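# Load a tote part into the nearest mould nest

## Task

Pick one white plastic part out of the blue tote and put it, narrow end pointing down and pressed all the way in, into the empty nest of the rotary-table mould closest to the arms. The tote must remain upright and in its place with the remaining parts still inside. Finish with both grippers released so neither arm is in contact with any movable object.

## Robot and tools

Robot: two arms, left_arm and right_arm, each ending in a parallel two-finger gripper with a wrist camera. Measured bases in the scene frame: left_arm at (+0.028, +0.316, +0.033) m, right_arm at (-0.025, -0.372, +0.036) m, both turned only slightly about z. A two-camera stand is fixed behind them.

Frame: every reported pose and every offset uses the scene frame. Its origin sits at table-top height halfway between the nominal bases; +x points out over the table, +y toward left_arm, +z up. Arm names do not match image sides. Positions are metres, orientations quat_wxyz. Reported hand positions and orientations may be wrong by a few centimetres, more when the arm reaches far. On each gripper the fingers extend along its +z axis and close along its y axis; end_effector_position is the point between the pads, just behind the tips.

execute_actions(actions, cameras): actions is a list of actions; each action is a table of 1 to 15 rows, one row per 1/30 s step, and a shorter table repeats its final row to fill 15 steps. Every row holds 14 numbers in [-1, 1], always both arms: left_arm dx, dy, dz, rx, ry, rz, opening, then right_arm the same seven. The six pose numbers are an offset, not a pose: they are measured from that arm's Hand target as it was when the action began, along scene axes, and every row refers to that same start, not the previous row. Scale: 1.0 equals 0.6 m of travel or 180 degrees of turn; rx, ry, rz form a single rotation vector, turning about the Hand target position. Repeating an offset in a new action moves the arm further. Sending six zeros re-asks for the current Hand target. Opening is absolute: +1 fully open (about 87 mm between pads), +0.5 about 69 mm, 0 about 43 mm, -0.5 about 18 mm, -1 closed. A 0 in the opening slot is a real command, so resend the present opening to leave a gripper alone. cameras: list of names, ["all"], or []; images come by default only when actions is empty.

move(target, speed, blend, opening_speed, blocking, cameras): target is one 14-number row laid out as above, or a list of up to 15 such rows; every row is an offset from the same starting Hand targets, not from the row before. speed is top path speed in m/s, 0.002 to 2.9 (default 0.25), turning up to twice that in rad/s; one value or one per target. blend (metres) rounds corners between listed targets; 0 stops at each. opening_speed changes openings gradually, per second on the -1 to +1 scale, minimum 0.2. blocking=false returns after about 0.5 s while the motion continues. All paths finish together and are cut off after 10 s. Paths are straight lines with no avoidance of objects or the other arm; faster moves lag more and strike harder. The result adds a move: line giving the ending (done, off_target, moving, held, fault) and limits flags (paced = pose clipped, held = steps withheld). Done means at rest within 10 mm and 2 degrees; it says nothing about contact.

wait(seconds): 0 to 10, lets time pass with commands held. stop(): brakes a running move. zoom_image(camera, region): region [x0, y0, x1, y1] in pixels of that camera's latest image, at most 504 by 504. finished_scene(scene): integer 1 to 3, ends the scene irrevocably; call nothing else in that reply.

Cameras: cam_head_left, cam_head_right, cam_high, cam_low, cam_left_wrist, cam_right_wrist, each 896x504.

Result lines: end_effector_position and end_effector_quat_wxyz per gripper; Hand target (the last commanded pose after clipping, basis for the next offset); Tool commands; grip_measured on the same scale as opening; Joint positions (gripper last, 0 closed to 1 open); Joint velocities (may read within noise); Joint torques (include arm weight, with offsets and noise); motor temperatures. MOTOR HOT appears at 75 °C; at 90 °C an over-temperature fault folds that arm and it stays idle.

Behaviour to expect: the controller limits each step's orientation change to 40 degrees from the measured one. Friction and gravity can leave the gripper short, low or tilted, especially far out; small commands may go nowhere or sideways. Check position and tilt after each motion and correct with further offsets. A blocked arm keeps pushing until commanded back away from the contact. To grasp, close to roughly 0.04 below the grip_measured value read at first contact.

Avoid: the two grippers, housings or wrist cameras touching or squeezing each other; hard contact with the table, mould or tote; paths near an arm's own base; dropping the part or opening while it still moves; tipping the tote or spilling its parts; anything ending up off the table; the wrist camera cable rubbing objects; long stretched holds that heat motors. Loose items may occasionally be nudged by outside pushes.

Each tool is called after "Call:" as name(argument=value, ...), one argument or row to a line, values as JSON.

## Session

Scene 3. Get the initial view and go to the tote overview.

Call:
execute_actions(
  actions=[],
  cameras=["cam_high", "cam_head_left", "cam_left_wrist", "cam_low"],
)

Scene clock: 0.00 s.
left_arm: end_effector_position=(+0.4068, +0.3011, +0.1317) grip_measured=+1.000 end_effector_quat_wxyz=(+0.679, -0.011, +0.734, -0.005) | right_arm: end_effector_position=(+0.3486, -0.4057, +0.1202) grip_measured=+0.985 end_effector_quat_wxyz=(+0.669, +0.090, +0.736, -0.043)
Joint positions: left_arm=[-0.062 1.517 0.241 1.198 -0.082 -0.028 1] | right_arm=[0.001 1.579 0.217 1.26 0.162 0.074 0.993]
Joint velocities: within noise
Joint torques (N m): no reading
Motor temperatures (°C): left_arm=[28 30 35 28 27 29 28] | right_arm=[29 32 34 28 27 28 31]
Heat: left arm: 35 °C; right arm: 34 °C.
Hand target: left_arm +0.4085, +0.3010, +0.1357; +0.683, -0.011, +0.730, -0.005 | right_arm +0.3517, -0.4058, +0.1280; +0.679, +0.091, +0.728, -0.042
Tool commands: left_gripper/opening=+1.0 right_gripper/opening=+1.0
camera_calibration:
cam_left_wrist: T_world_to_cam=[[0.00186003, -0.999599, 0.0282396, 0.293161], [-0.818279, -0.0177541, -0.574547, 0.435696], [0.574818, -0.0220392, -0.817984, 0.0190765], [0, 0, 0, 1]] pos_world=[0.34501, 0.3012, 0.257654]
Images, in order (width x height): cam_head_left 896x504, cam_high 896x504, cam_low 896x504, cam_left_wrist 896x504.

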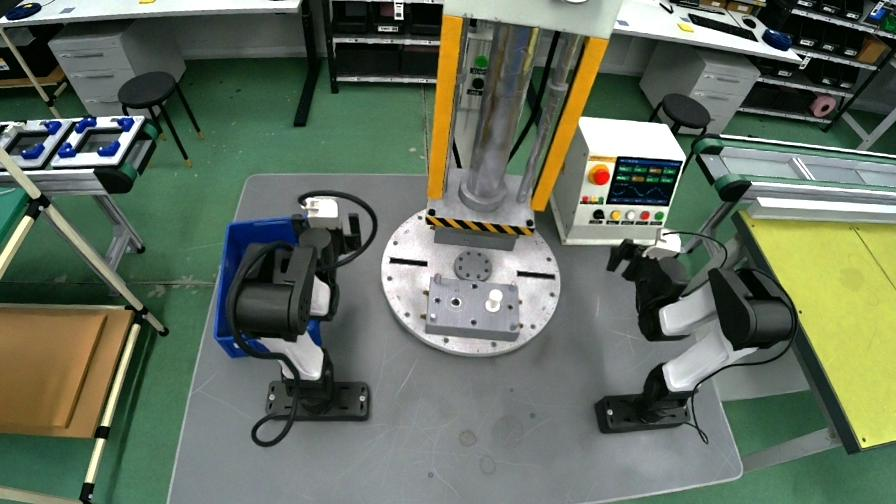

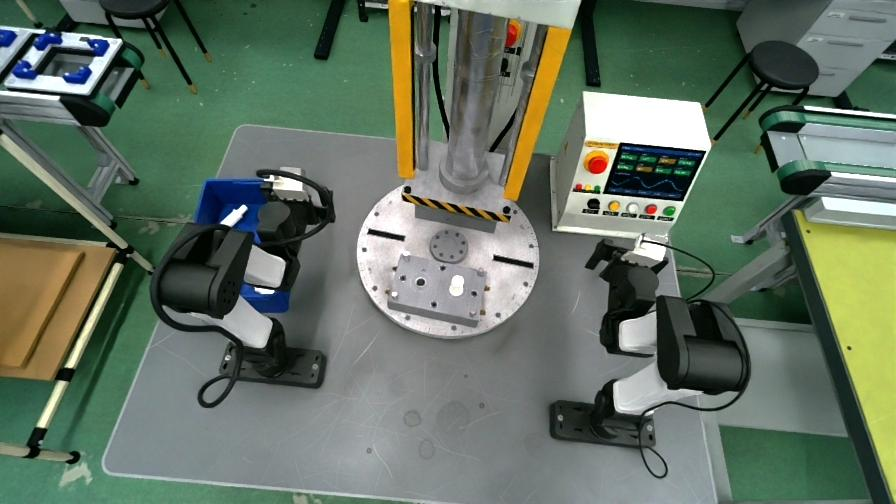

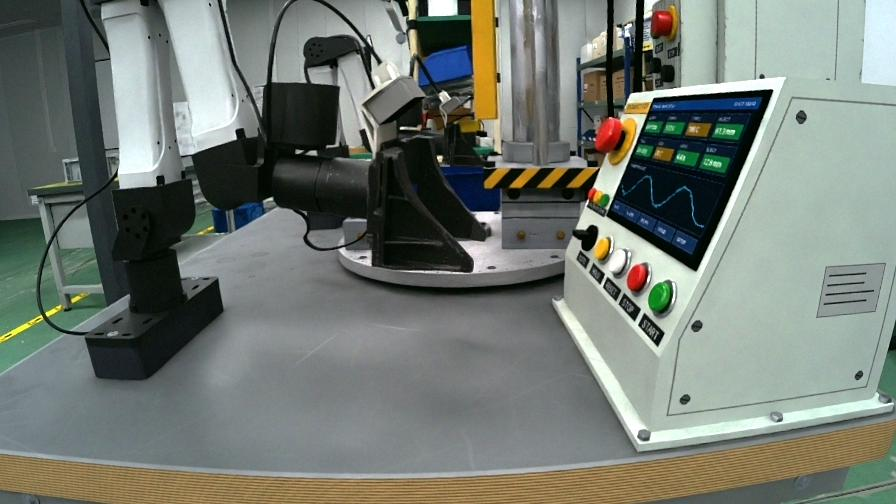

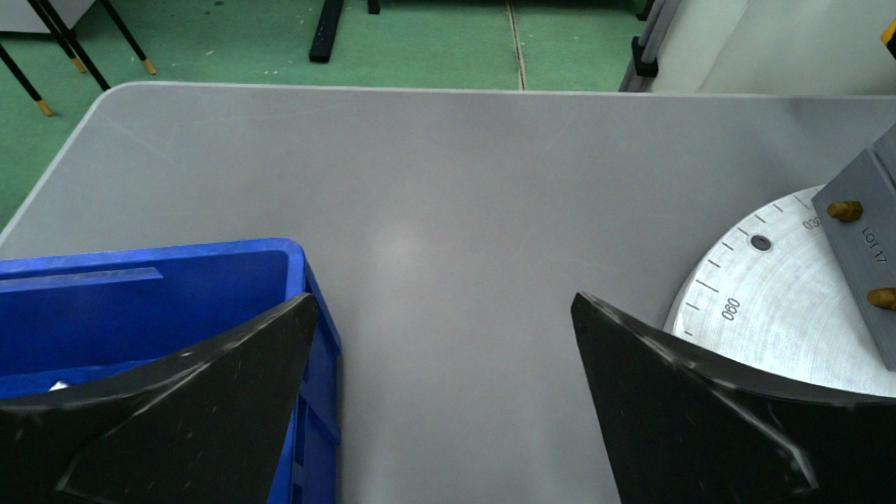

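Call:
move(
  target=[
    [0, 0, 0.17, 0, 0, 0, 0.1, 0, 0, 0, 0, 0, 0, 1],
    [-0.1558, 0.11, 0.2455, -0.0451, 0.1592, 0.0586, 0.1, 0, 0, 0, 0, 0, 0, 1],
  ],
  speed=0.18,
  blend=0.05,
  cameras=["cam_left_wrist", "cam_high", "cam_head_left"],
)

Scene clock: 16.13 s.
left_arm: end_effector_position=(+0.3130, +0.3658, +0.2746) grip_measured=+0.100 end_effector_quat_wxyz=(+0.471, -0.127, +0.873, +0.010) | right_arm: end_effector_position=(+0.3486, -0.4057, +0.1202) grip_measured=+0.985 end_effector_quat_wxyz=(+0.669, +0.090, +0.736, -0.043)
Joint positions: left_arm=[0.219 0.958 1.064 -0.696 0.033 -0.101 0.55] | right_arm=[0.001 1.579 0.217 1.26 0.162 0.074 0.993]
Joint torques (N m): left_arm=[1.4 -1.1 10.97 1.66 0.24 0.06] | right_arm=[-0.34 -4.42 4.57 2.26 0.07 -0.01]
Heat: left arm: 37 °C; right arm: 35 °C.
Hand target: left_arm +0.3151, +0.3669, +0.2830; +0.477, -0.126, +0.870, +0.009 | right_arm +0.3517, -0.4058, +0.1280; +0.679, +0.091, +0.728, -0.042
Off the commanded pose: left_arm 0.009 m, 1 deg | right_arm 0.008 m, 1 deg.
move: done
camera_calibration:
cam_left_wrist: T_world_to_cam=[[0.228826, -0.967085, 0.111288, 0.248236], [-0.965966, -0.239738, -0.0971315, 0.43842], [0.120614, -0.0852742, -0.98903, 0.403625], [0, 0, 0, 1]] pos_world=[0.318014, 0.379591, 0.414156]
Images, in order (width x height): cam_head_left 896x504, cam_high 896x504, cam_left_wrist 896x504.

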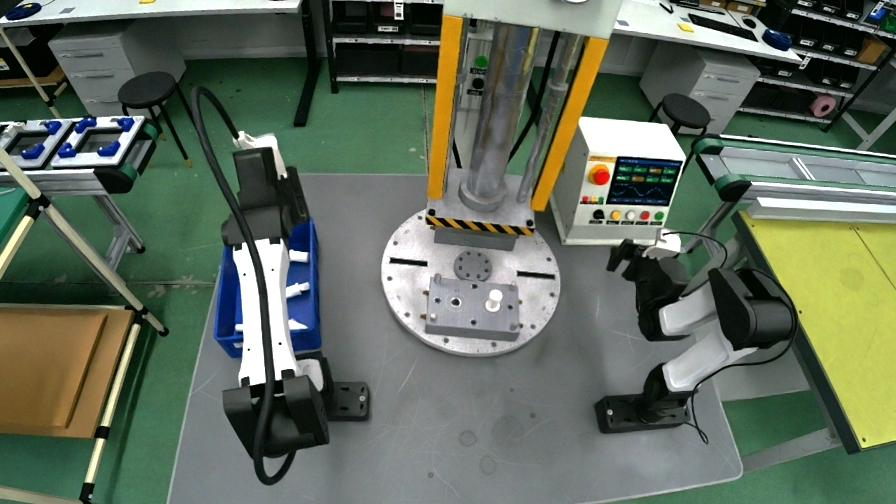

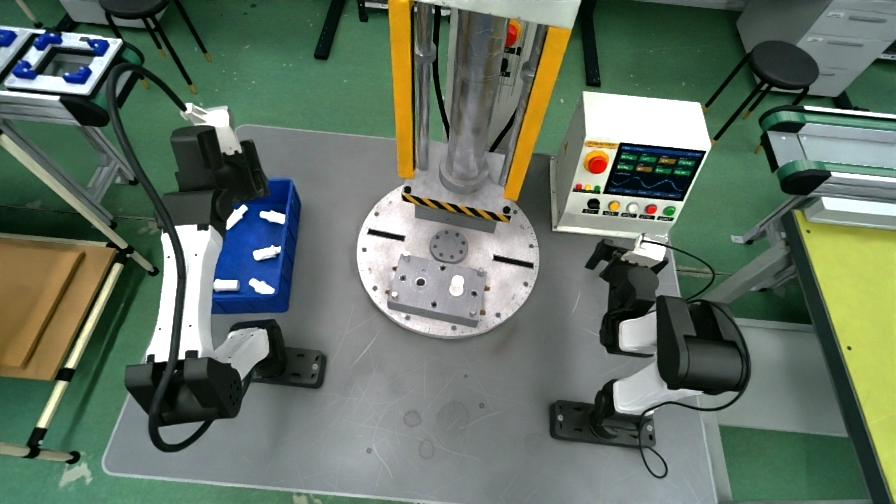

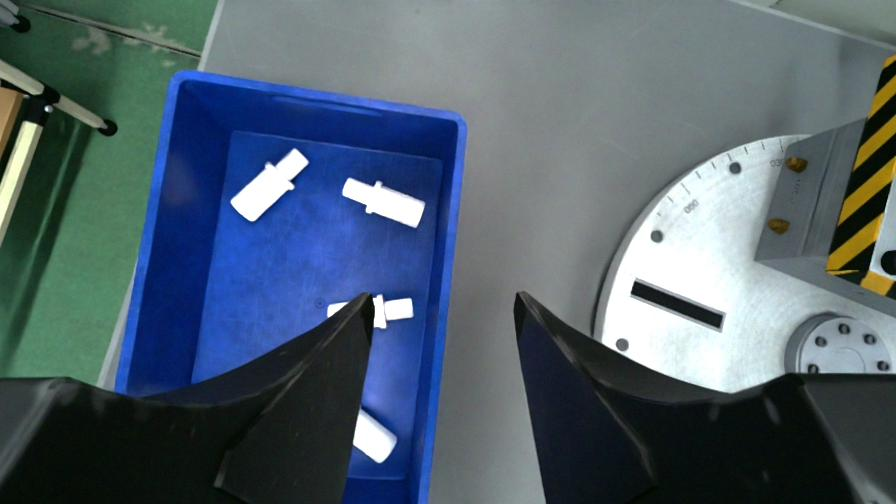

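Call:
zoom_image(
  camera="cam_left_wrist",
  region=[180, 120, 480, 290],
)

Call:
zoom_image(
  camera="cam_left_wrist",
  region=[290, 280, 470, 504],
)

Call:
zoom_image(
  camera="cam_high",
  region=[190, 170, 320, 330],
)

Call:
zoom_image(
  camera="cam_head_left",
  region=[200, 200, 340, 370],
)

Scaled by 1.680 from the camera's 896x504 image, which has a finer 1280x720 frame.

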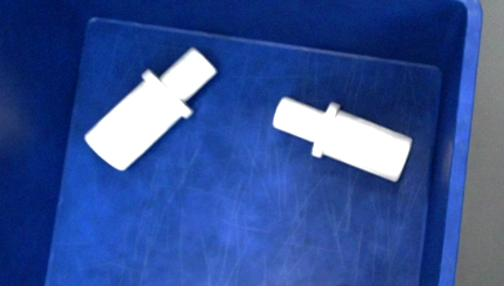

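Scaled by 2.250 from the camera's 896x504 image, which has a finer 1280x720 frame.

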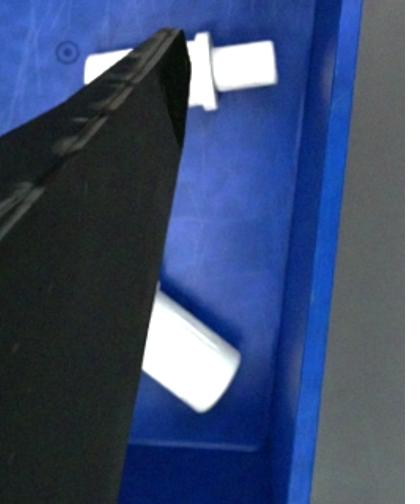

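Scaled by 3.150 from the camera's 896x504 image, which has a finer 1280x720 frame.

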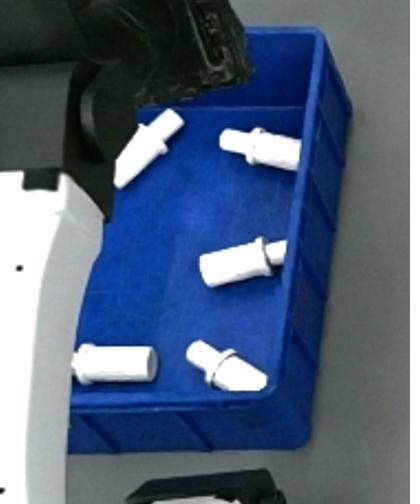

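Scaled by 2.965 from the camera's 896x504 image, which has a finer 1280x720 frame.

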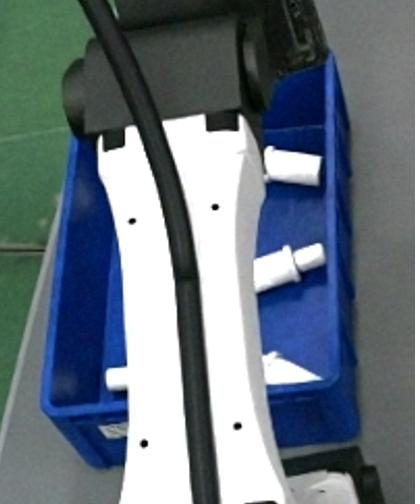

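Call:
execute_actions(
  actions=[],
  cameras=["cam_low", "cam_left_wrist"],
)

Call:
zoom_image(
  camera="cam_low",
  region=[250, 60, 500, 300],
)

Scene clock: 118.37 s.
left_arm: end_effector_position=(+0.3129, +0.3658, +0.2745) grip_measured=+0.100 end_effector_quat_wxyz=(+0.471, -0.127, +0.873, +0.010) | right_arm: end_effector_position=(+0.3486, -0.4057, +0.1202) grip_measured=+0.985 end_effector_quat_wxyz=(+0.669, +0.090, +0.736, -0.043)
Joint positions: left_arm=[0.219 0.958 1.064 -0.696 0.033 -0.101 0.55] | right_arm=[0.001 1.579 0.217 1.26 0.162 0.074 0.993]
Joint velocities: within noise
Joint torques (N m): left_arm=[1.37 -1.1 10.99 1.68 0.23 0.06] | right_arm=[-0.35 -4.38 4.55 2.26 0.07 0.01]
Motor temperatures (°C): left_arm=[28 30 44 33 27 29 28] | right_arm=[29 34 37 38 27 28 31]
Heat: left arm: 44 °C; right arm: 38 °C.
Hand target: left_arm +0.3151, +0.3669, +0.2830; +0.477, -0.126, +0.870, +0.009 | right_arm +0.3517, -0.4058, +0.1280; +0.679, +0.091, +0.728, -0.042
Tool commands: left_gripper/opening=+0.1 right_gripper/opening=+1.0
Off the commanded pose: left_arm 0.009 m, 1 deg | right_arm 0.008 m, 1 deg.
camera_calibration:
cam_left_wrist: T_world_to_cam=[[0.22886, -0.967077, 0.111286, 0.248234], [-0.966009, -0.239736, -0.096713, 0.438248], [0.120208, -0.0853695, -0.989071, 0.403708], [0, 0, 0, 1]] pos_world=[0.318011, 0.37959, 0.414055]
Images, in order (width x height): cam_low 896x504, cam_left_wrist 896x504.

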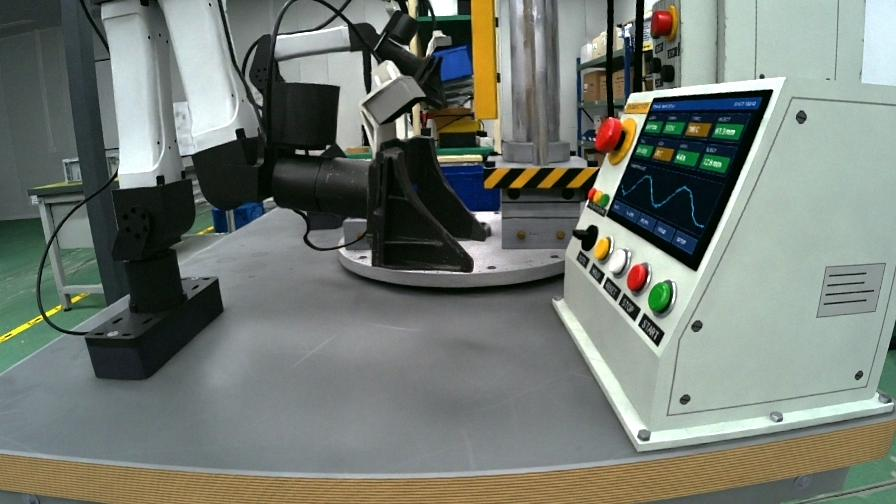

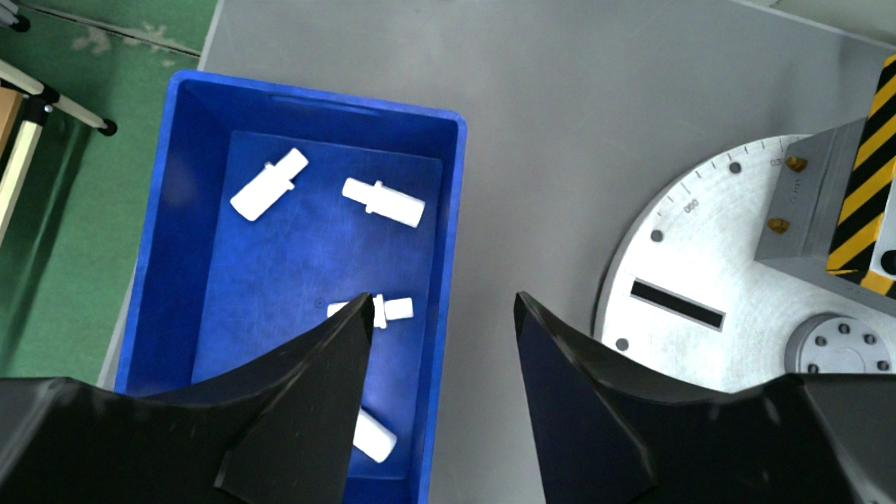

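Scaled by 2.016 from the camera's 896x504 image, which has a finer 1280x720 frame.

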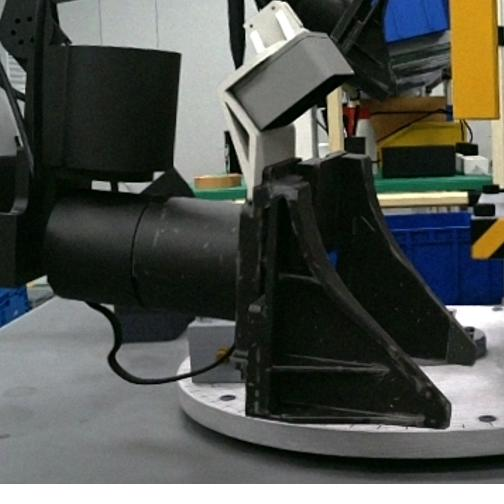

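Call:
move(
  target=[-0.0362, 0.074, -0.155, -0.1520, 0.1294, 0.4954, 0.1, 0, 0, 0, 0, 0, 0, 1],
  speed=0.18,
  cameras=["cam_left_wrist", "cam_high"],
)

Scene clock: 153.27 s.
left_arm: end_effector_position=(+0.2902, +0.4092, +0.1884) grip_measured=+0.100 end_effector_quat_wxyz=(-0.132, +0.777, -0.590, -0.173) | right_arm: end_effector_position=(+0.3486, -0.4057, +0.1202) grip_measured=+0.985 end_effector_quat_wxyz=(+0.669, +0.090, +0.736, -0.043)
Joint positions: left_arm=[0.22 1.609 1.484 -1.476 -0.438 -1.642 0.55] | right_arm=[0.001 1.579 0.217 1.26 0.162 0.074 0.993]
Joint torques (N m): left_arm=[1.29 -4.3 9.44 0.09 -0.21 -0.12] | right_arm=[-0.36 -4.46 4.6 2.24 0.04 0]
Heat: left arm: 46 °C; right arm: 39 °C.
Hand target: left_arm +0.2934, +0.4113, +0.1901; -0.129, +0.784, -0.582, -0.173 | right_arm +0.3517, -0.4058, +0.1280; +0.679, +0.091, +0.728, -0.042
Off the commanded pose: left_arm 0.004 m, 1 deg | right_arm 0.008 m, 1 deg.
move: done
camera_calibration:
cam_left_wrist: T_world_to_cam=[[0.962575, 0.270831, 0.0100316, -0.395383], [0.240774, -0.871568, 0.42708, 0.22805], [0.12441, -0.408681, -0.904158, 0.440042], [0, 0, 0, 1]] pos_world=[0.270932, 0.48568, 0.304439]
Images, in order (width x height): cam_high 896x504, cam_left_wrist 896x504.

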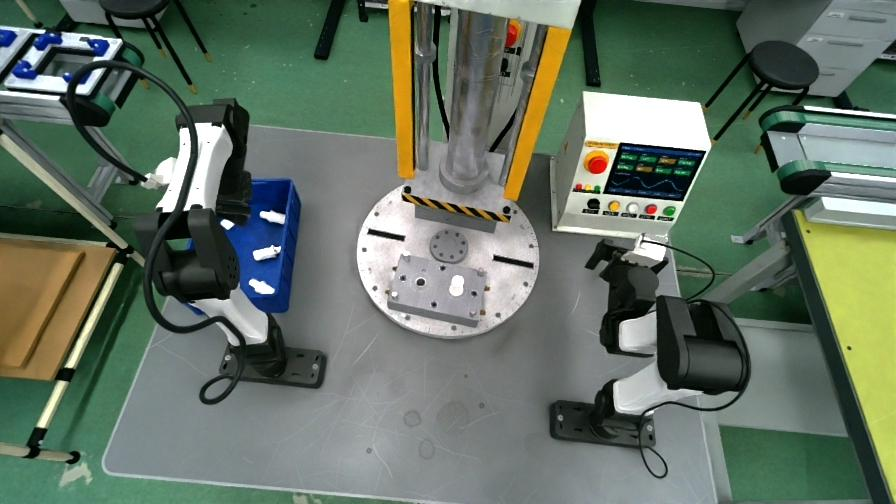

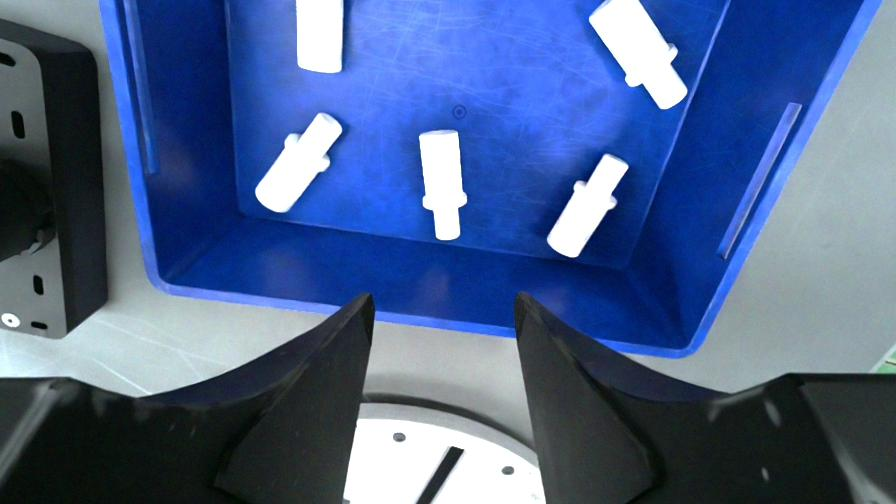

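Call:
zoom_image(
  camera="cam_left_wrist",
  region=[370, 110, 520, 260],
)

Scaled by 3.360 from the camera's 896x504 image, which has a finer 1280x720 frame.

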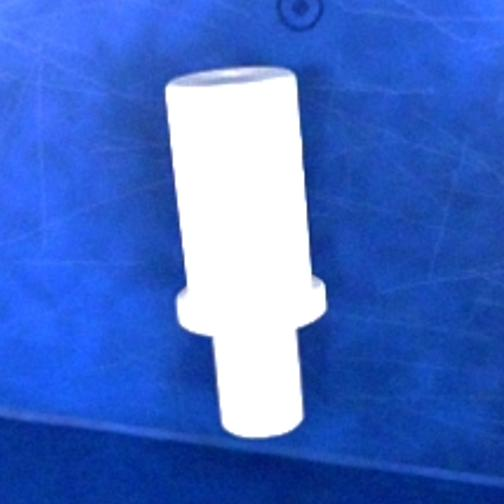

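Call:
move(
  target=[-0.0015, 0.005, -0.15, 0, 0, 0.022, 0.1, 0, 0, 0, 0, 0, 0, 1],
  speed=0.12,
  cameras=["cam_left_wrist", "cam_high"],
)

Call:
zoom_image(
  camera="cam_left_wrist",
  region=[300, 100, 600, 400],
)

Call:
zoom_image(
  camera="cam_high",
  region=[130, 80, 330, 330],
)

Scene clock: 183.73 s.
left_arm: end_effector_position=(+0.2936, +0.4122, +0.1066) grip_measured=+0.100 end_effector_quat_wxyz=(-0.129, +0.798, -0.563, -0.173) | right_arm: end_effector_position=(+0.3486, -0.4057, +0.1202) grip_measured=+0.985 end_effector_quat_wxyz=(+0.669, +0.090, +0.736, -0.043)
Joint positions: left_arm=[0.231 1.646 1.198 -1.169 -0.433 -1.705 0.55] | right_arm=[0.001 1.579 0.217 1.26 0.162 0.074 0.993]
Joint torques (N m): left_arm=[1.39 -4.7 5.91 0.25 -0.21 -0.12] | right_arm=[-0.32 -4.33 4.52 2.24 0.1 -0.01]
Heat: left arm: 45 °C; right arm: 40 °C.
Hand target: left_arm +0.2925, +0.4143, +0.1001; -0.123, +0.803, -0.555, -0.177 | right_arm +0.3517, -0.4058, +0.1280; +0.679, +0.091, +0.728, -0.042
Off the commanded pose: left_arm 0.007 m, 1 deg | right_arm 0.008 m, 1 deg.
move: done
camera_calibration:
cam_left_wrist: T_world_to_cam=[[0.941579, 0.336209, 0.0198268, -0.420576], [0.295428, -0.852767, 0.430709, 0.240637], [0.161716, -0.399689, -0.902273, 0.352059], [0, 0, 0, 1]] pos_world=[0.267981, 0.487323, 0.222347]
Images, in order (width x height): cam_high 896x504, cam_left_wrist 896x504.

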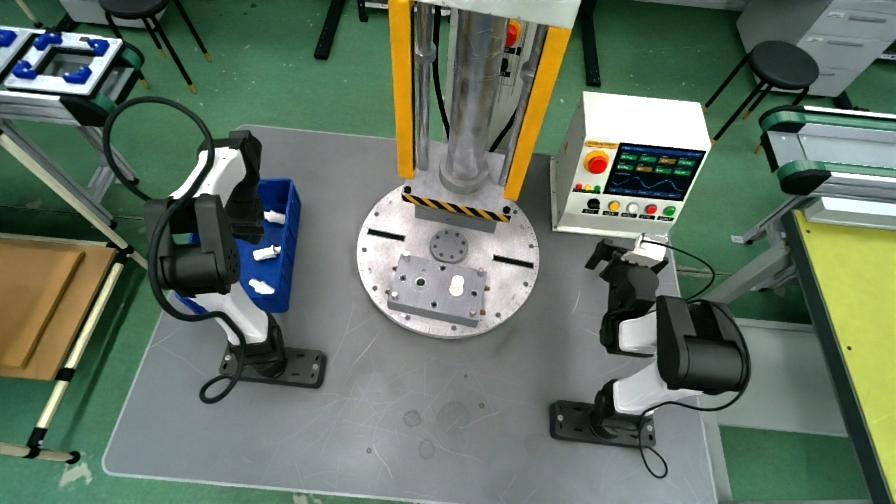

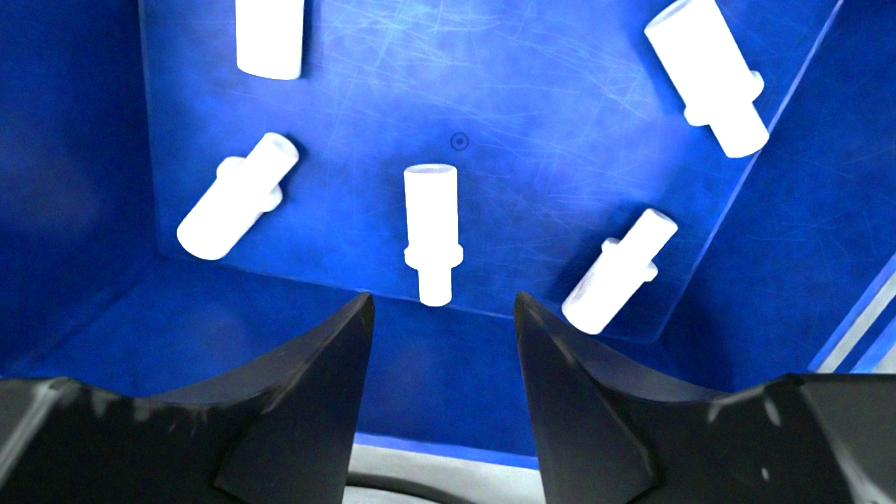

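Scaled by 1.680 from the camera's 896x504 image, which has a finer 1280x720 frame.

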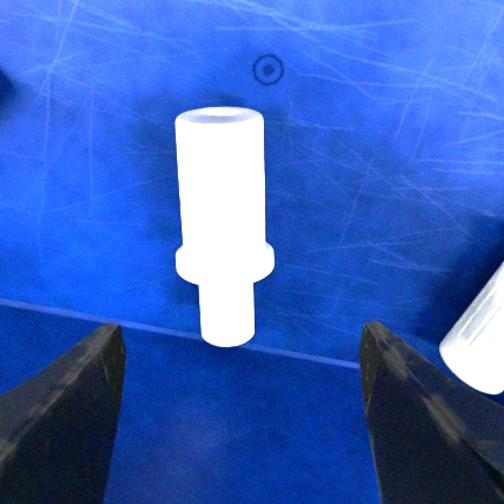

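Scaled by 2.016 from the camera's 896x504 image, which has a finer 1280x720 frame.

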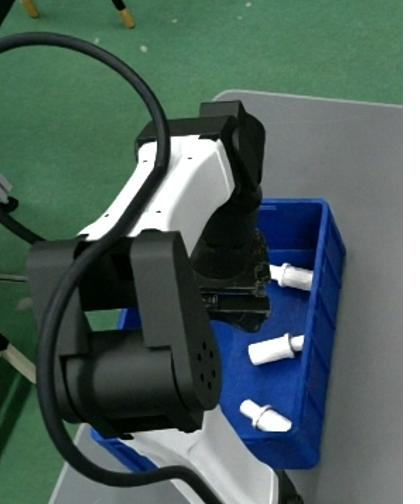

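Call:
move(
  target=[-0.0115, 0.0, -0.09, 0, 0, 0.0125, 0.1, 0, 0, 0, 0, 0, 0, 1],
  speed=0.08,
  cameras=["cam_left_wrist", "cam_high"],
)

Call:
zoom_image(
  camera="cam_left_wrist",
  region=[300, 150, 600, 450],
)

Scene clock: 202.67 s.
left_arm: end_effector_position=(+0.2882, +0.4127, +0.0529) grip_measured=+0.100 end_effector_quat_wxyz=(-0.126, +0.809, -0.547, -0.175) | right_arm: end_effector_position=(+0.3486, -0.4057, +0.1202) grip_measured=+0.985 end_effector_quat_wxyz=(+0.669, +0.090, +0.736, -0.043)
Joint positions: left_arm=[0.237 1.7 1.033 -0.964 -0.431 -1.742 0.55] | right_arm=[0.001 1.579 0.217 1.26 0.162 0.074 0.993]
Joint torques (N m): left_arm=[1.39 -4.66 5.49 0.26 -0.22 -0.13] | right_arm=[-0.38 -4.42 4.56 2.23 0.07 -0.03]
Heat: left arm: 44 °C; right arm: 40 °C.
Hand target: left_arm +0.2856, +0.4144, +0.0461; -0.120, +0.814, -0.539, -0.180 | right_arm +0.3517, -0.4058, +0.1280; +0.679, +0.091, +0.728, -0.042
Off the commanded pose: left_arm 0.007 m, 1 deg | right_arm 0.008 m, 1 deg.
move: done
camera_calibration:
cam_left_wrist: T_world_to_cam=[[0.927533, 0.373118, 0.0215601, -0.425854], [0.328116, -0.840569, 0.431026, 0.251293], [0.178946, -0.392717, -0.902082, 0.296737], [0, 0, 0, 1]] pos_world=[0.259441, 0.486657, 0.168548]
Images, in order (width x height): cam_high 896x504, cam_left_wrist 896x504.

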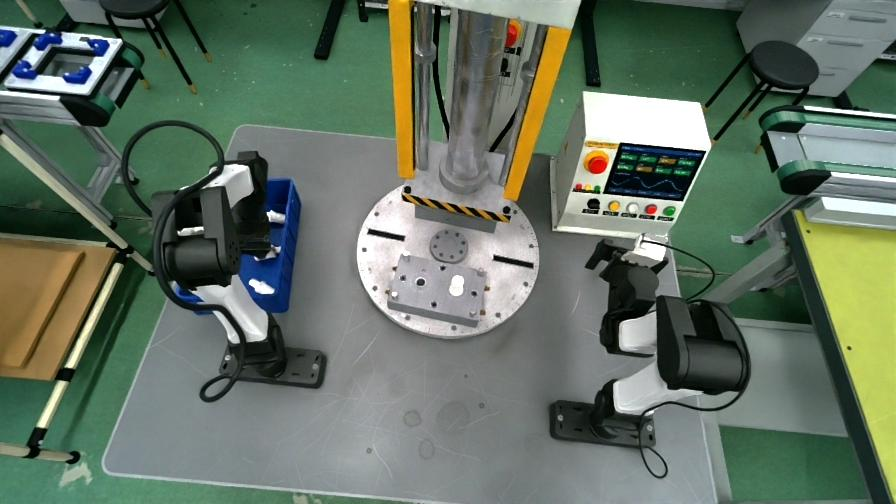

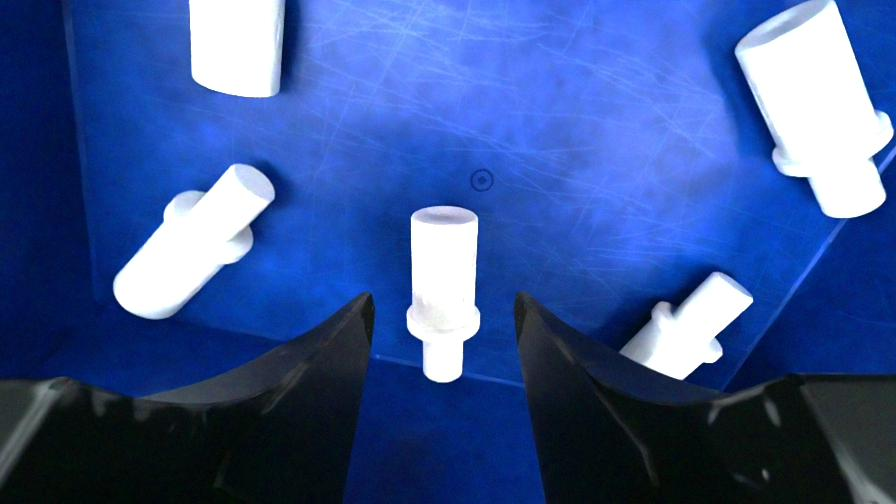

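Scaled by 1.680 from the camera's 896x504 image, which has a finer 1280x720 frame.

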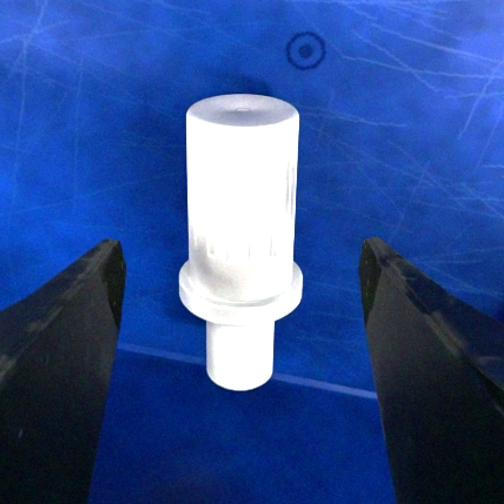

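Call:
move(
  target=[0.0, 0.0, -0.055, 0, 0, 0, 0.1, 0, 0, 0, 0, 0, 0, 1],
  speed=0.05,
  cameras=["cam_left_wrist"],
)

Call:
zoom_image(
  camera="cam_left_wrist",
  region=[300, 200, 600, 500],
)

Scene clock: 214.87 s.
left_arm: end_effector_position=(+0.2891, +0.4129, +0.0199) grip_measured=+0.100 end_effector_quat_wxyz=(-0.126, +0.809, -0.547, -0.175) | right_arm: end_effector_position=(+0.3486, -0.4057, +0.1202) grip_measured=+0.985 end_effector_quat_wxyz=(+0.669, +0.090, +0.736, -0.043)
Joint positions: left_arm=[0.237 1.765 0.962 -0.827 -0.431 -1.742 0.55] | right_arm=[0.001 1.579 0.217 1.26 0.162 0.074 0.993]
Joint torques (N m): left_arm=[1.37 -4.78 5.08 0.23 -0.22 -0.11] | right_arm=[-0.27 -4.44 4.53 2.23 0.04 0.02]
Heat: left arm: 43 °C; right arm: 41 °C.
Hand target: left_arm +0.2854, +0.4143, +0.0130; -0.120, +0.814, -0.539, -0.180 | right_arm +0.3517, -0.4058, +0.1280; +0.679, +0.091, +0.728, -0.042
Off the commanded pose: left_arm 0.008 m, 1 deg | right_arm 0.008 m, 1 deg.
move: done
camera_calibration:
cam_left_wrist: T_world_to_cam=[[0.927401, 0.373419, 0.0220443, -0.426047], [0.328111, -0.840347, 0.431463, 0.265287], [0.179641, -0.392906, -0.901861, 0.266803], [0, 0, 0, 1]] pos_world=[0.260144, 0.486855, 0.135549]
Images, in order (width x height): cam_left_wrist 896x504.

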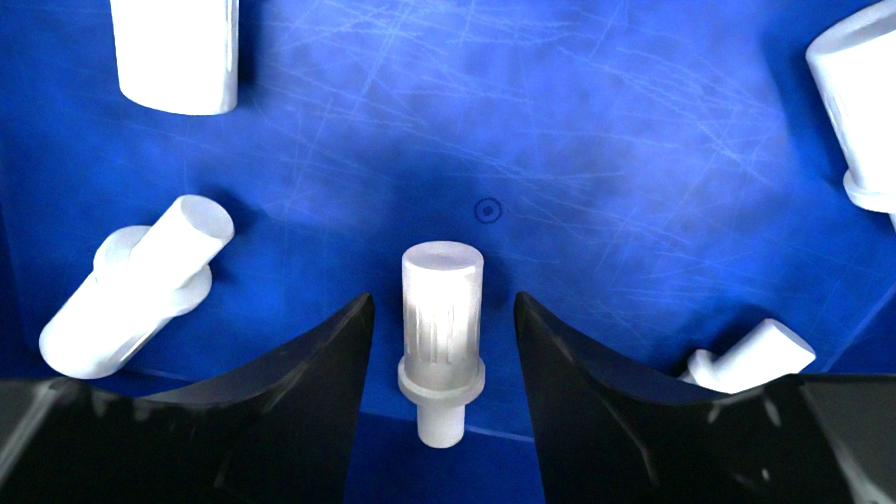

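Scaled by 1.680 from the camera's 896x504 image, which has a finer 1280x720 frame.

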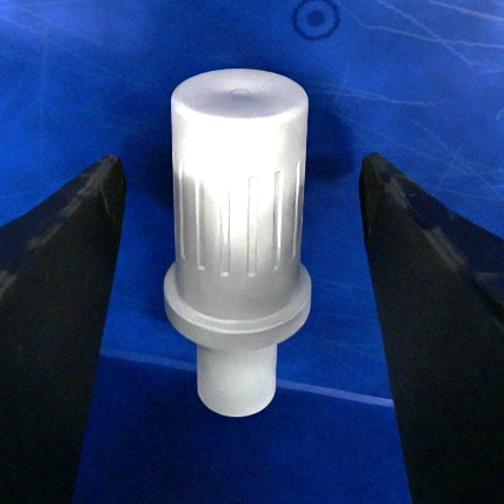

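Call:
move(
  target=[
    [0, 0, -0.004, 0, 0, 0, 0.1, 0, 0, 0, 0, 0, 0, 1],
    [0, 0, -0.004, 0, 0, 0, -0.45, 0, 0, 0, 0, 0, 0, 1],
  ],
  speed=0.04,
  opening_speed=0.25,
  cameras=["cam_left_wrist"],
)

Scene clock: 223.57 s.
left_arm: end_effector_position=(+0.2915, +0.4134, +0.0199) grip_measured=-0.344 end_effector_quat_wxyz=(-0.129, +0.810, -0.546, -0.172) | right_arm: end_effector_position=(+0.3486, -0.4057, +0.1202) grip_measured=+0.985 end_effector_quat_wxyz=(+0.669, +0.090, +0.736, -0.043)
Joint positions: left_arm=[0.237 1.765 0.962 -0.817 -0.431 -1.742 0.328] | right_arm=[0.001 1.579 0.217 1.26 0.162 0.074 0.993]
Joint torques (N m): left_arm=[1.37 -4.42 4.63 0.25 -0.21 -0.12] | right_arm=[-0.39 -4.38 4.59 2.24 0.06 0]
Heat: left arm: 43 °C; right arm: 41 °C.
Hand target: left_arm +0.2854, +0.4143, +0.0106; -0.120, +0.814, -0.539, -0.180 | right_arm +0.3517, -0.4058, +0.1280; +0.679, +0.091, +0.728, -0.042
Off the commanded pose: left_arm 0.011 m, 2 deg | right_arm 0.008 m, 1 deg.
move: off_target (left_arm); target 2's new opening was sent with left_arm's hand 0.011 m and 2 deg from that target
camera_calibration:
cam_left_wrist: T_world_to_cam=[[0.927001, 0.373689, 0.0320249, -0.428703], [0.324155, -0.841211, 0.432767, 0.2665], [0.18866, -0.390794, -0.900937, 0.263013], [0, 0, 0, 1]] pos_world=[0.261401, 0.487169, 0.135355]
Images, in order (width x height): cam_left_wrist 896x504.

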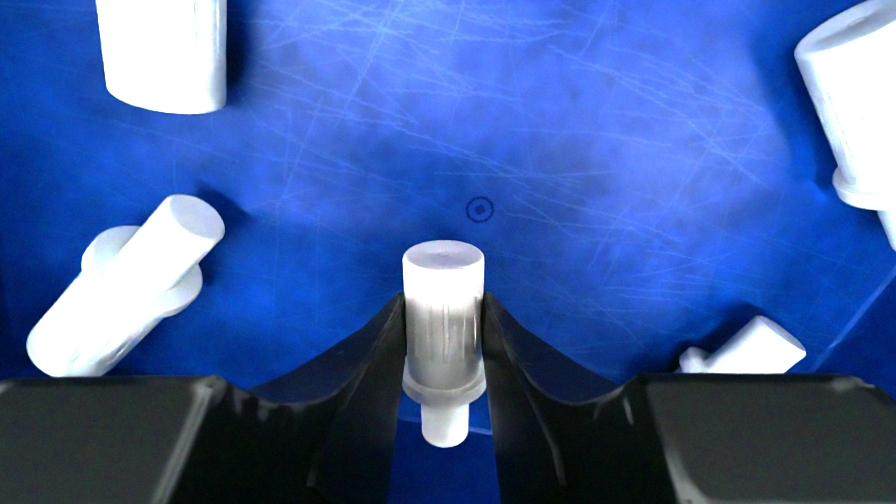

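Call:
move(
  target=[
    [0, 0, 0.32, 0, 0, 0, -0.45, 0, 0, 0, 0, 0, 0, 1],
    [0.0577, -0.2405, 0.399, 0, 0, -0.5556, -0.45, 0, 0, 0, 0, 0, 0, 1],
  ],
  speed=[0.1, 0.22],
  blend=0.03,
  cameras=["cam_left_wrist", "cam_high"],
)

Scene clock: 248.83 s.
left_arm: end_effector_position=(+0.3143, +0.2747, +0.2369) grip_measured=-0.344 end_effector_quat_wxyz=(+0.190, -0.117, +0.974, +0.038) | right_arm: end_effector_position=(+0.3486, -0.4057, +0.1202) grip_measured=+0.985 end_effector_quat_wxyz=(+0.669, +0.090, +0.736, -0.043)
Joint positions: left_arm=[-0.189 1.497 1.56 -1.29 -0.189 -0.409 0.328] | right_arm=[0.001 1.579 0.217 1.26 0.162 0.074 0.993]
Joint torques (N m): left_arm=[0.21 -6.31 10.24 1.07 0.07 0.13] | right_arm=[-0.39 -4.48 4.6 2.23 0.08 -0.01]
Heat: left arm: 42 °C; right arm: 41 °C.
Hand target: left_arm +0.3200, +0.2700, +0.2500; +0.215, -0.110, +0.970, +0.024 | right_arm +0.3517, -0.4058, +0.1280; +0.679, +0.091, +0.728, -0.042
Off the commanded pose: left_arm 0.015 m, 3 deg | right_arm 0.008 m, 1 deg.
move: off_target (left_arm)
camera_calibration:
cam_left_wrist: T_world_to_cam=[[0.246095, -0.969051, -0.0194252, 0.190054], [-0.852416, -0.225927, 0.471534, 0.239989], [-0.461329, -0.0994839, -0.881634, 0.519699], [0, 0, 0, 1]] pos_world=[0.397552, 0.290093, 0.348713]
Images, in order (width x height): cam_high 896x504, cam_left_wrist 896x504.

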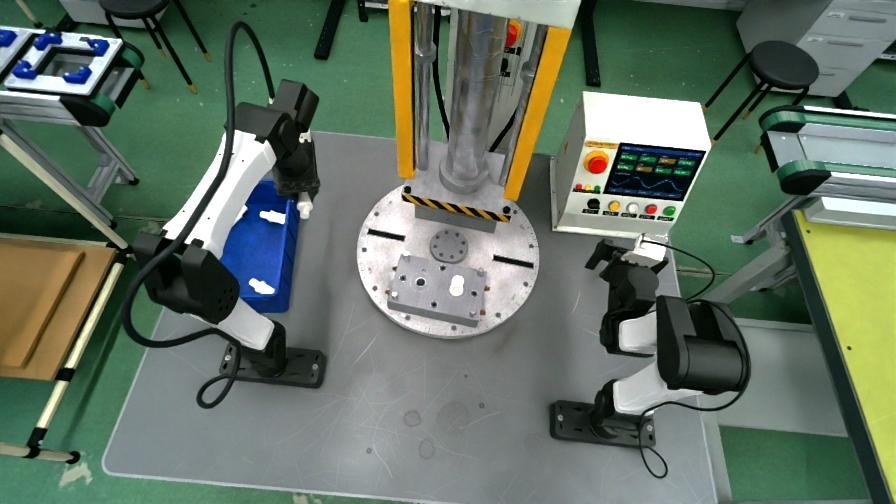

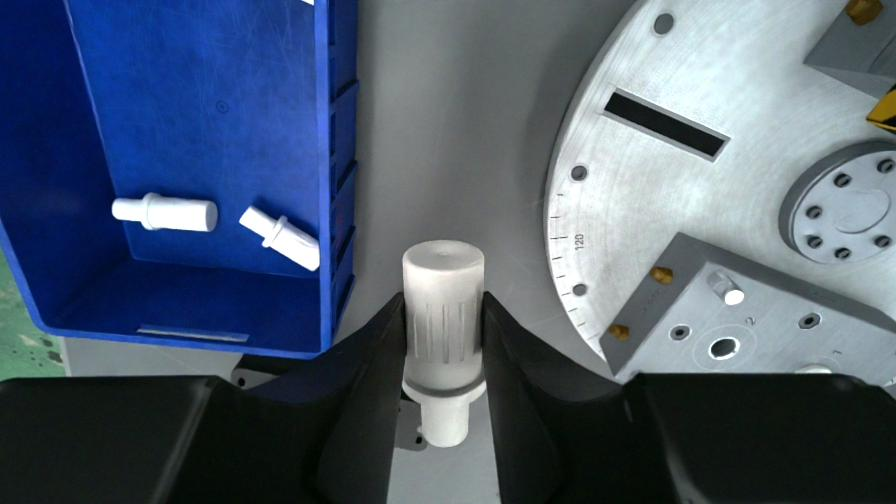

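Call:
move(
  target=[
    [-0.3917, -0.3833, -0.1333, 0, 0, -0.5444, -0.45, 0, 0, 0, 0, 0, 0, 1],
    [-0.3917, -0.3833, -0.32, 0, 0, -0.5444, -0.45, 0, 0, 0, 0, 0, 0, 1],
  ],
  speed=[0.22, 0.1],
  blend=0.03,
  cameras=["cam_left_wrist", "cam_high", "cam_low"],
)

Scene clock: 264.77 s.
left_arm: end_effector_position=(+0.0887, +0.0418, +0.0628) grip_measured=-0.344 end_effector_quat_wxyz=(+0.163, +0.652, +0.727, -0.142) | right_arm: end_effector_position=(+0.3486, -0.4057, +0.1202) grip_measured=+0.985 end_effector_quat_wxyz=(+0.669, +0.090, +0.736, -0.043)
Joint positions: left_arm=[-1.327 1.428 0.777 -0.486 0.045 0.113 0.328] | right_arm=[0.001 1.579 0.217 1.26 0.162 0.074 0.993]
Joint torques (N m): left_arm=[0.08 -3.58 6.67 1.28 0.28 0.11] | right_arm=[-0.34 -4.44 4.57 2.24 0.07 0]
Heat: left arm: 44 °C; right arm: 42 °C.
Hand target: left_arm +0.0851, +0.0400, +0.0580; +0.159, +0.660, +0.720, -0.146 | right_arm +0.3517, -0.4058, +0.1280; +0.679, +0.091, +0.728, -0.042
Off the commanded pose: left_arm 0.006 m, 1 deg | right_arm 0.008 m, 1 deg.
move: done
camera_calibration:
cam_left_wrist: T_world_to_cam=[[-0.99368, -0.112209, 0.00305498, 0.0893002], [-0.100017, 0.897407, 0.429718, -0.0338506], [-0.0509598, 0.426696, -0.902958, 0.182033], [0, 0, 0, 1]] pos_world=[0.0946265, -0.0372746, 0.178641]
Images, in order (width x height): cam_high 896x504, cam_low 896x504, cam_left_wrist 896x504.

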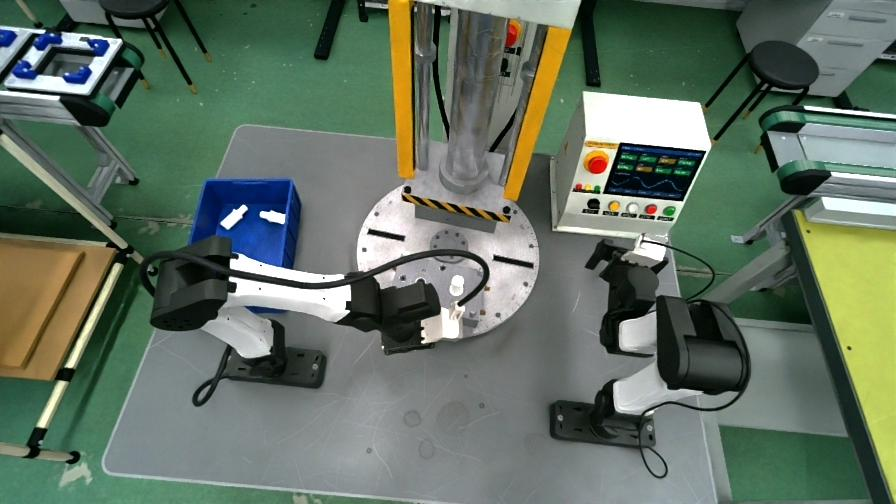

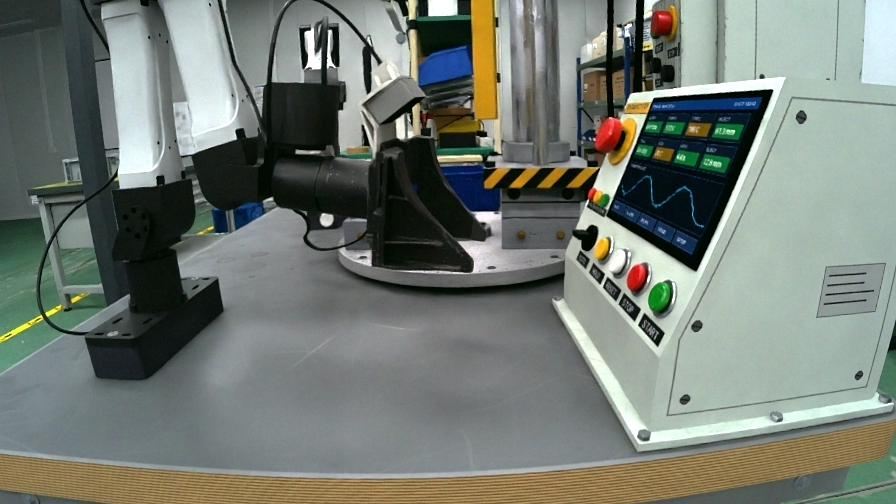

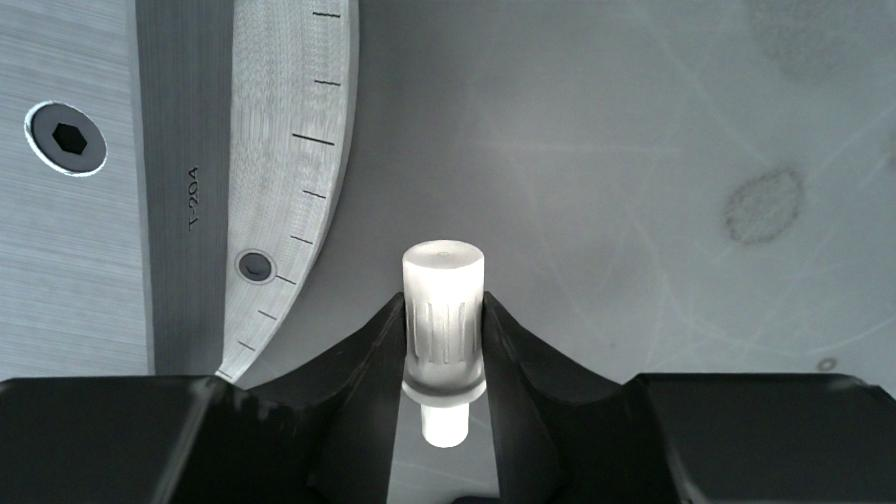

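Call:
move(
  target=[-0.0, 0.0, -0.058, 0, 0, 0, -0.45, 0, 0, 0, 0, 0, 0, 1],
  speed=0.06,
)

Call:
move(
  target=[-0.0, 0.0, -0.0083, 0, 0, 0, -0.45, 0, 0, 0, 0, 0, 0, 1],
  speed=0.03,
)

Call:
move(
  target=[-0.0, 0.0, -0.0083, 0, 0, 0, -0.45, 0, 0, 0, 0, 0, 0, 1],
  speed=0.03,
  cameras=["cam_left_wrist"],
)

Scene clock: 277.10 s.
left_arm: end_effector_position=(+0.0889, +0.0412, +0.0281) grip_measured=-0.344 end_effector_quat_wxyz=(+0.163, +0.652, +0.727, -0.142) | right_arm: end_effector_position=(+0.3486, -0.4057, +0.1202) grip_measured=+0.985 end_effector_quat_wxyz=(+0.669, +0.090, +0.736, -0.043)
Joint positions: left_arm=[-1.327 1.507 0.69 -0.32 0.045 0.113 0.328] | right_arm=[0.001 1.579 0.217 1.26 0.162 0.074 0.993]
Joint torques (N m): left_arm=[0.08 -3.77 6.11 1.33 0.27 0.11] | right_arm=[-0.35 -4.42 4.52 2.22 0.06 -0.01]
Heat: left arm: 43 °C; right arm: 42 °C.
Hand target: left_arm +0.0851, +0.0400, +0.0232; +0.159, +0.660, +0.720, -0.146 | right_arm +0.3517, -0.4058, +0.1280; +0.679, +0.091, +0.728, -0.042
Off the commanded pose: left_arm 0.006 m, 1 deg | right_arm 0.008 m, 1 deg.
move: done

Scene clock: 278.03 s.
left_arm: end_effector_position=(+0.0889, +0.0408, +0.0234) grip_measured=-0.344 end_effector_quat_wxyz=(+0.163, +0.652, +0.727, -0.142) | right_arm: end_effector_position=(+0.3486, -0.4057, +0.1202) grip_measured=+0.985 end_effector_quat_wxyz=(+0.669, +0.090, +0.736, -0.043)
Joint positions: left_arm=[-1.327 1.52 0.68 -0.296 0.046 0.113 0.328] | right_arm=[0.001 1.579 0.217 1.26 0.162 0.074 0.993]
Joint torques (N m): left_arm=[0.06 -3.78 5.96 1.35 0.27 0.11] | right_arm=[-0.4 -4.52 4.49 2.23 0.04 0]
Heat: left arm: 43 °C; right arm: 42 °C.
Hand target: left_arm +0.0850, +0.0400, +0.0182; +0.159, +0.660, +0.720, -0.146 | right_arm +0.3517, -0.4058, +0.1280; +0.679, +0.091, +0.728, -0.042
Off the commanded pose: left_arm 0.007 m, 1 deg | right_arm 0.008 m, 1 deg.
move: done

Scene clock: 278.97 s.
left_arm: end_effector_position=(+0.0889, +0.0407, +0.0185) grip_measured=-0.344 end_effector_quat_wxyz=(+0.163, +0.652, +0.727, -0.142) | right_arm: end_effector_position=(+0.3486, -0.4057, +0.1202) grip_measured=+0.985 end_effector_quat_wxyz=(+0.669, +0.090, +0.736, -0.043)
Joint positions: left_arm=[-1.327 1.534 0.669 -0.271 0.046 0.113 0.328] | right_arm=[0.001 1.579 0.217 1.26 0.162 0.074 0.993]
Joint torques (N m): left_arm=[0.09 -3.81 5.85 1.35 0.27 0.11] | right_arm=[-0.24 -4.33 4.48 2.23 0.06 0.02]
Heat: left arm: 43 °C; right arm: 42 °C.
Hand target: left_arm +0.0850, +0.0400, +0.0132; +0.159, +0.660, +0.720, -0.146 | right_arm +0.3517, -0.4058, +0.1280; +0.679, +0.091, +0.728, -0.042
Off the commanded pose: left_arm 0.007 m, 1 deg | right_arm 0.008 m, 1 deg.
move: done
camera_calibration:
cam_left_wrist: T_world_to_cam=[[-0.993695, -0.112066, 0.00346782, 0.0894605], [-0.0997138, 0.897465, 0.429666, -0.0137833], [-0.0512631, 0.426611, -0.902981, 0.14245], [0, 0, 0, 1]] pos_world=[0.0948244, -0.0383751, 0.134241]
Images, in order (width x height): cam_left_wrist 896x504.

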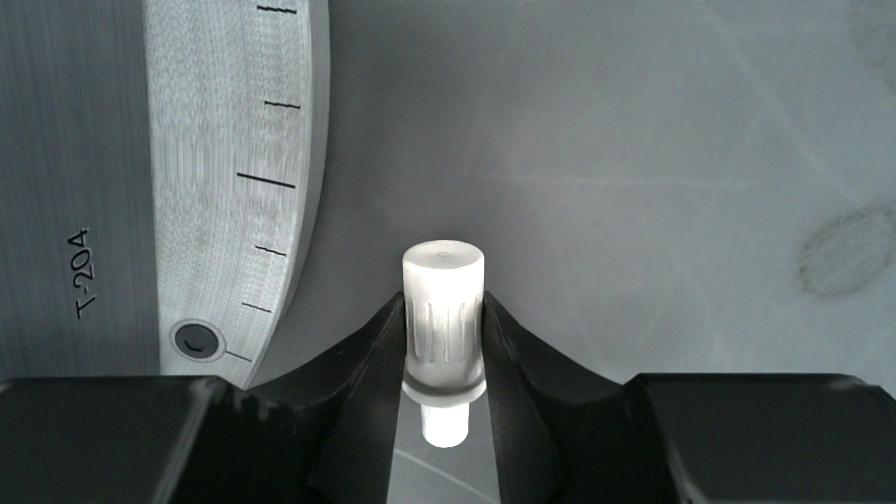

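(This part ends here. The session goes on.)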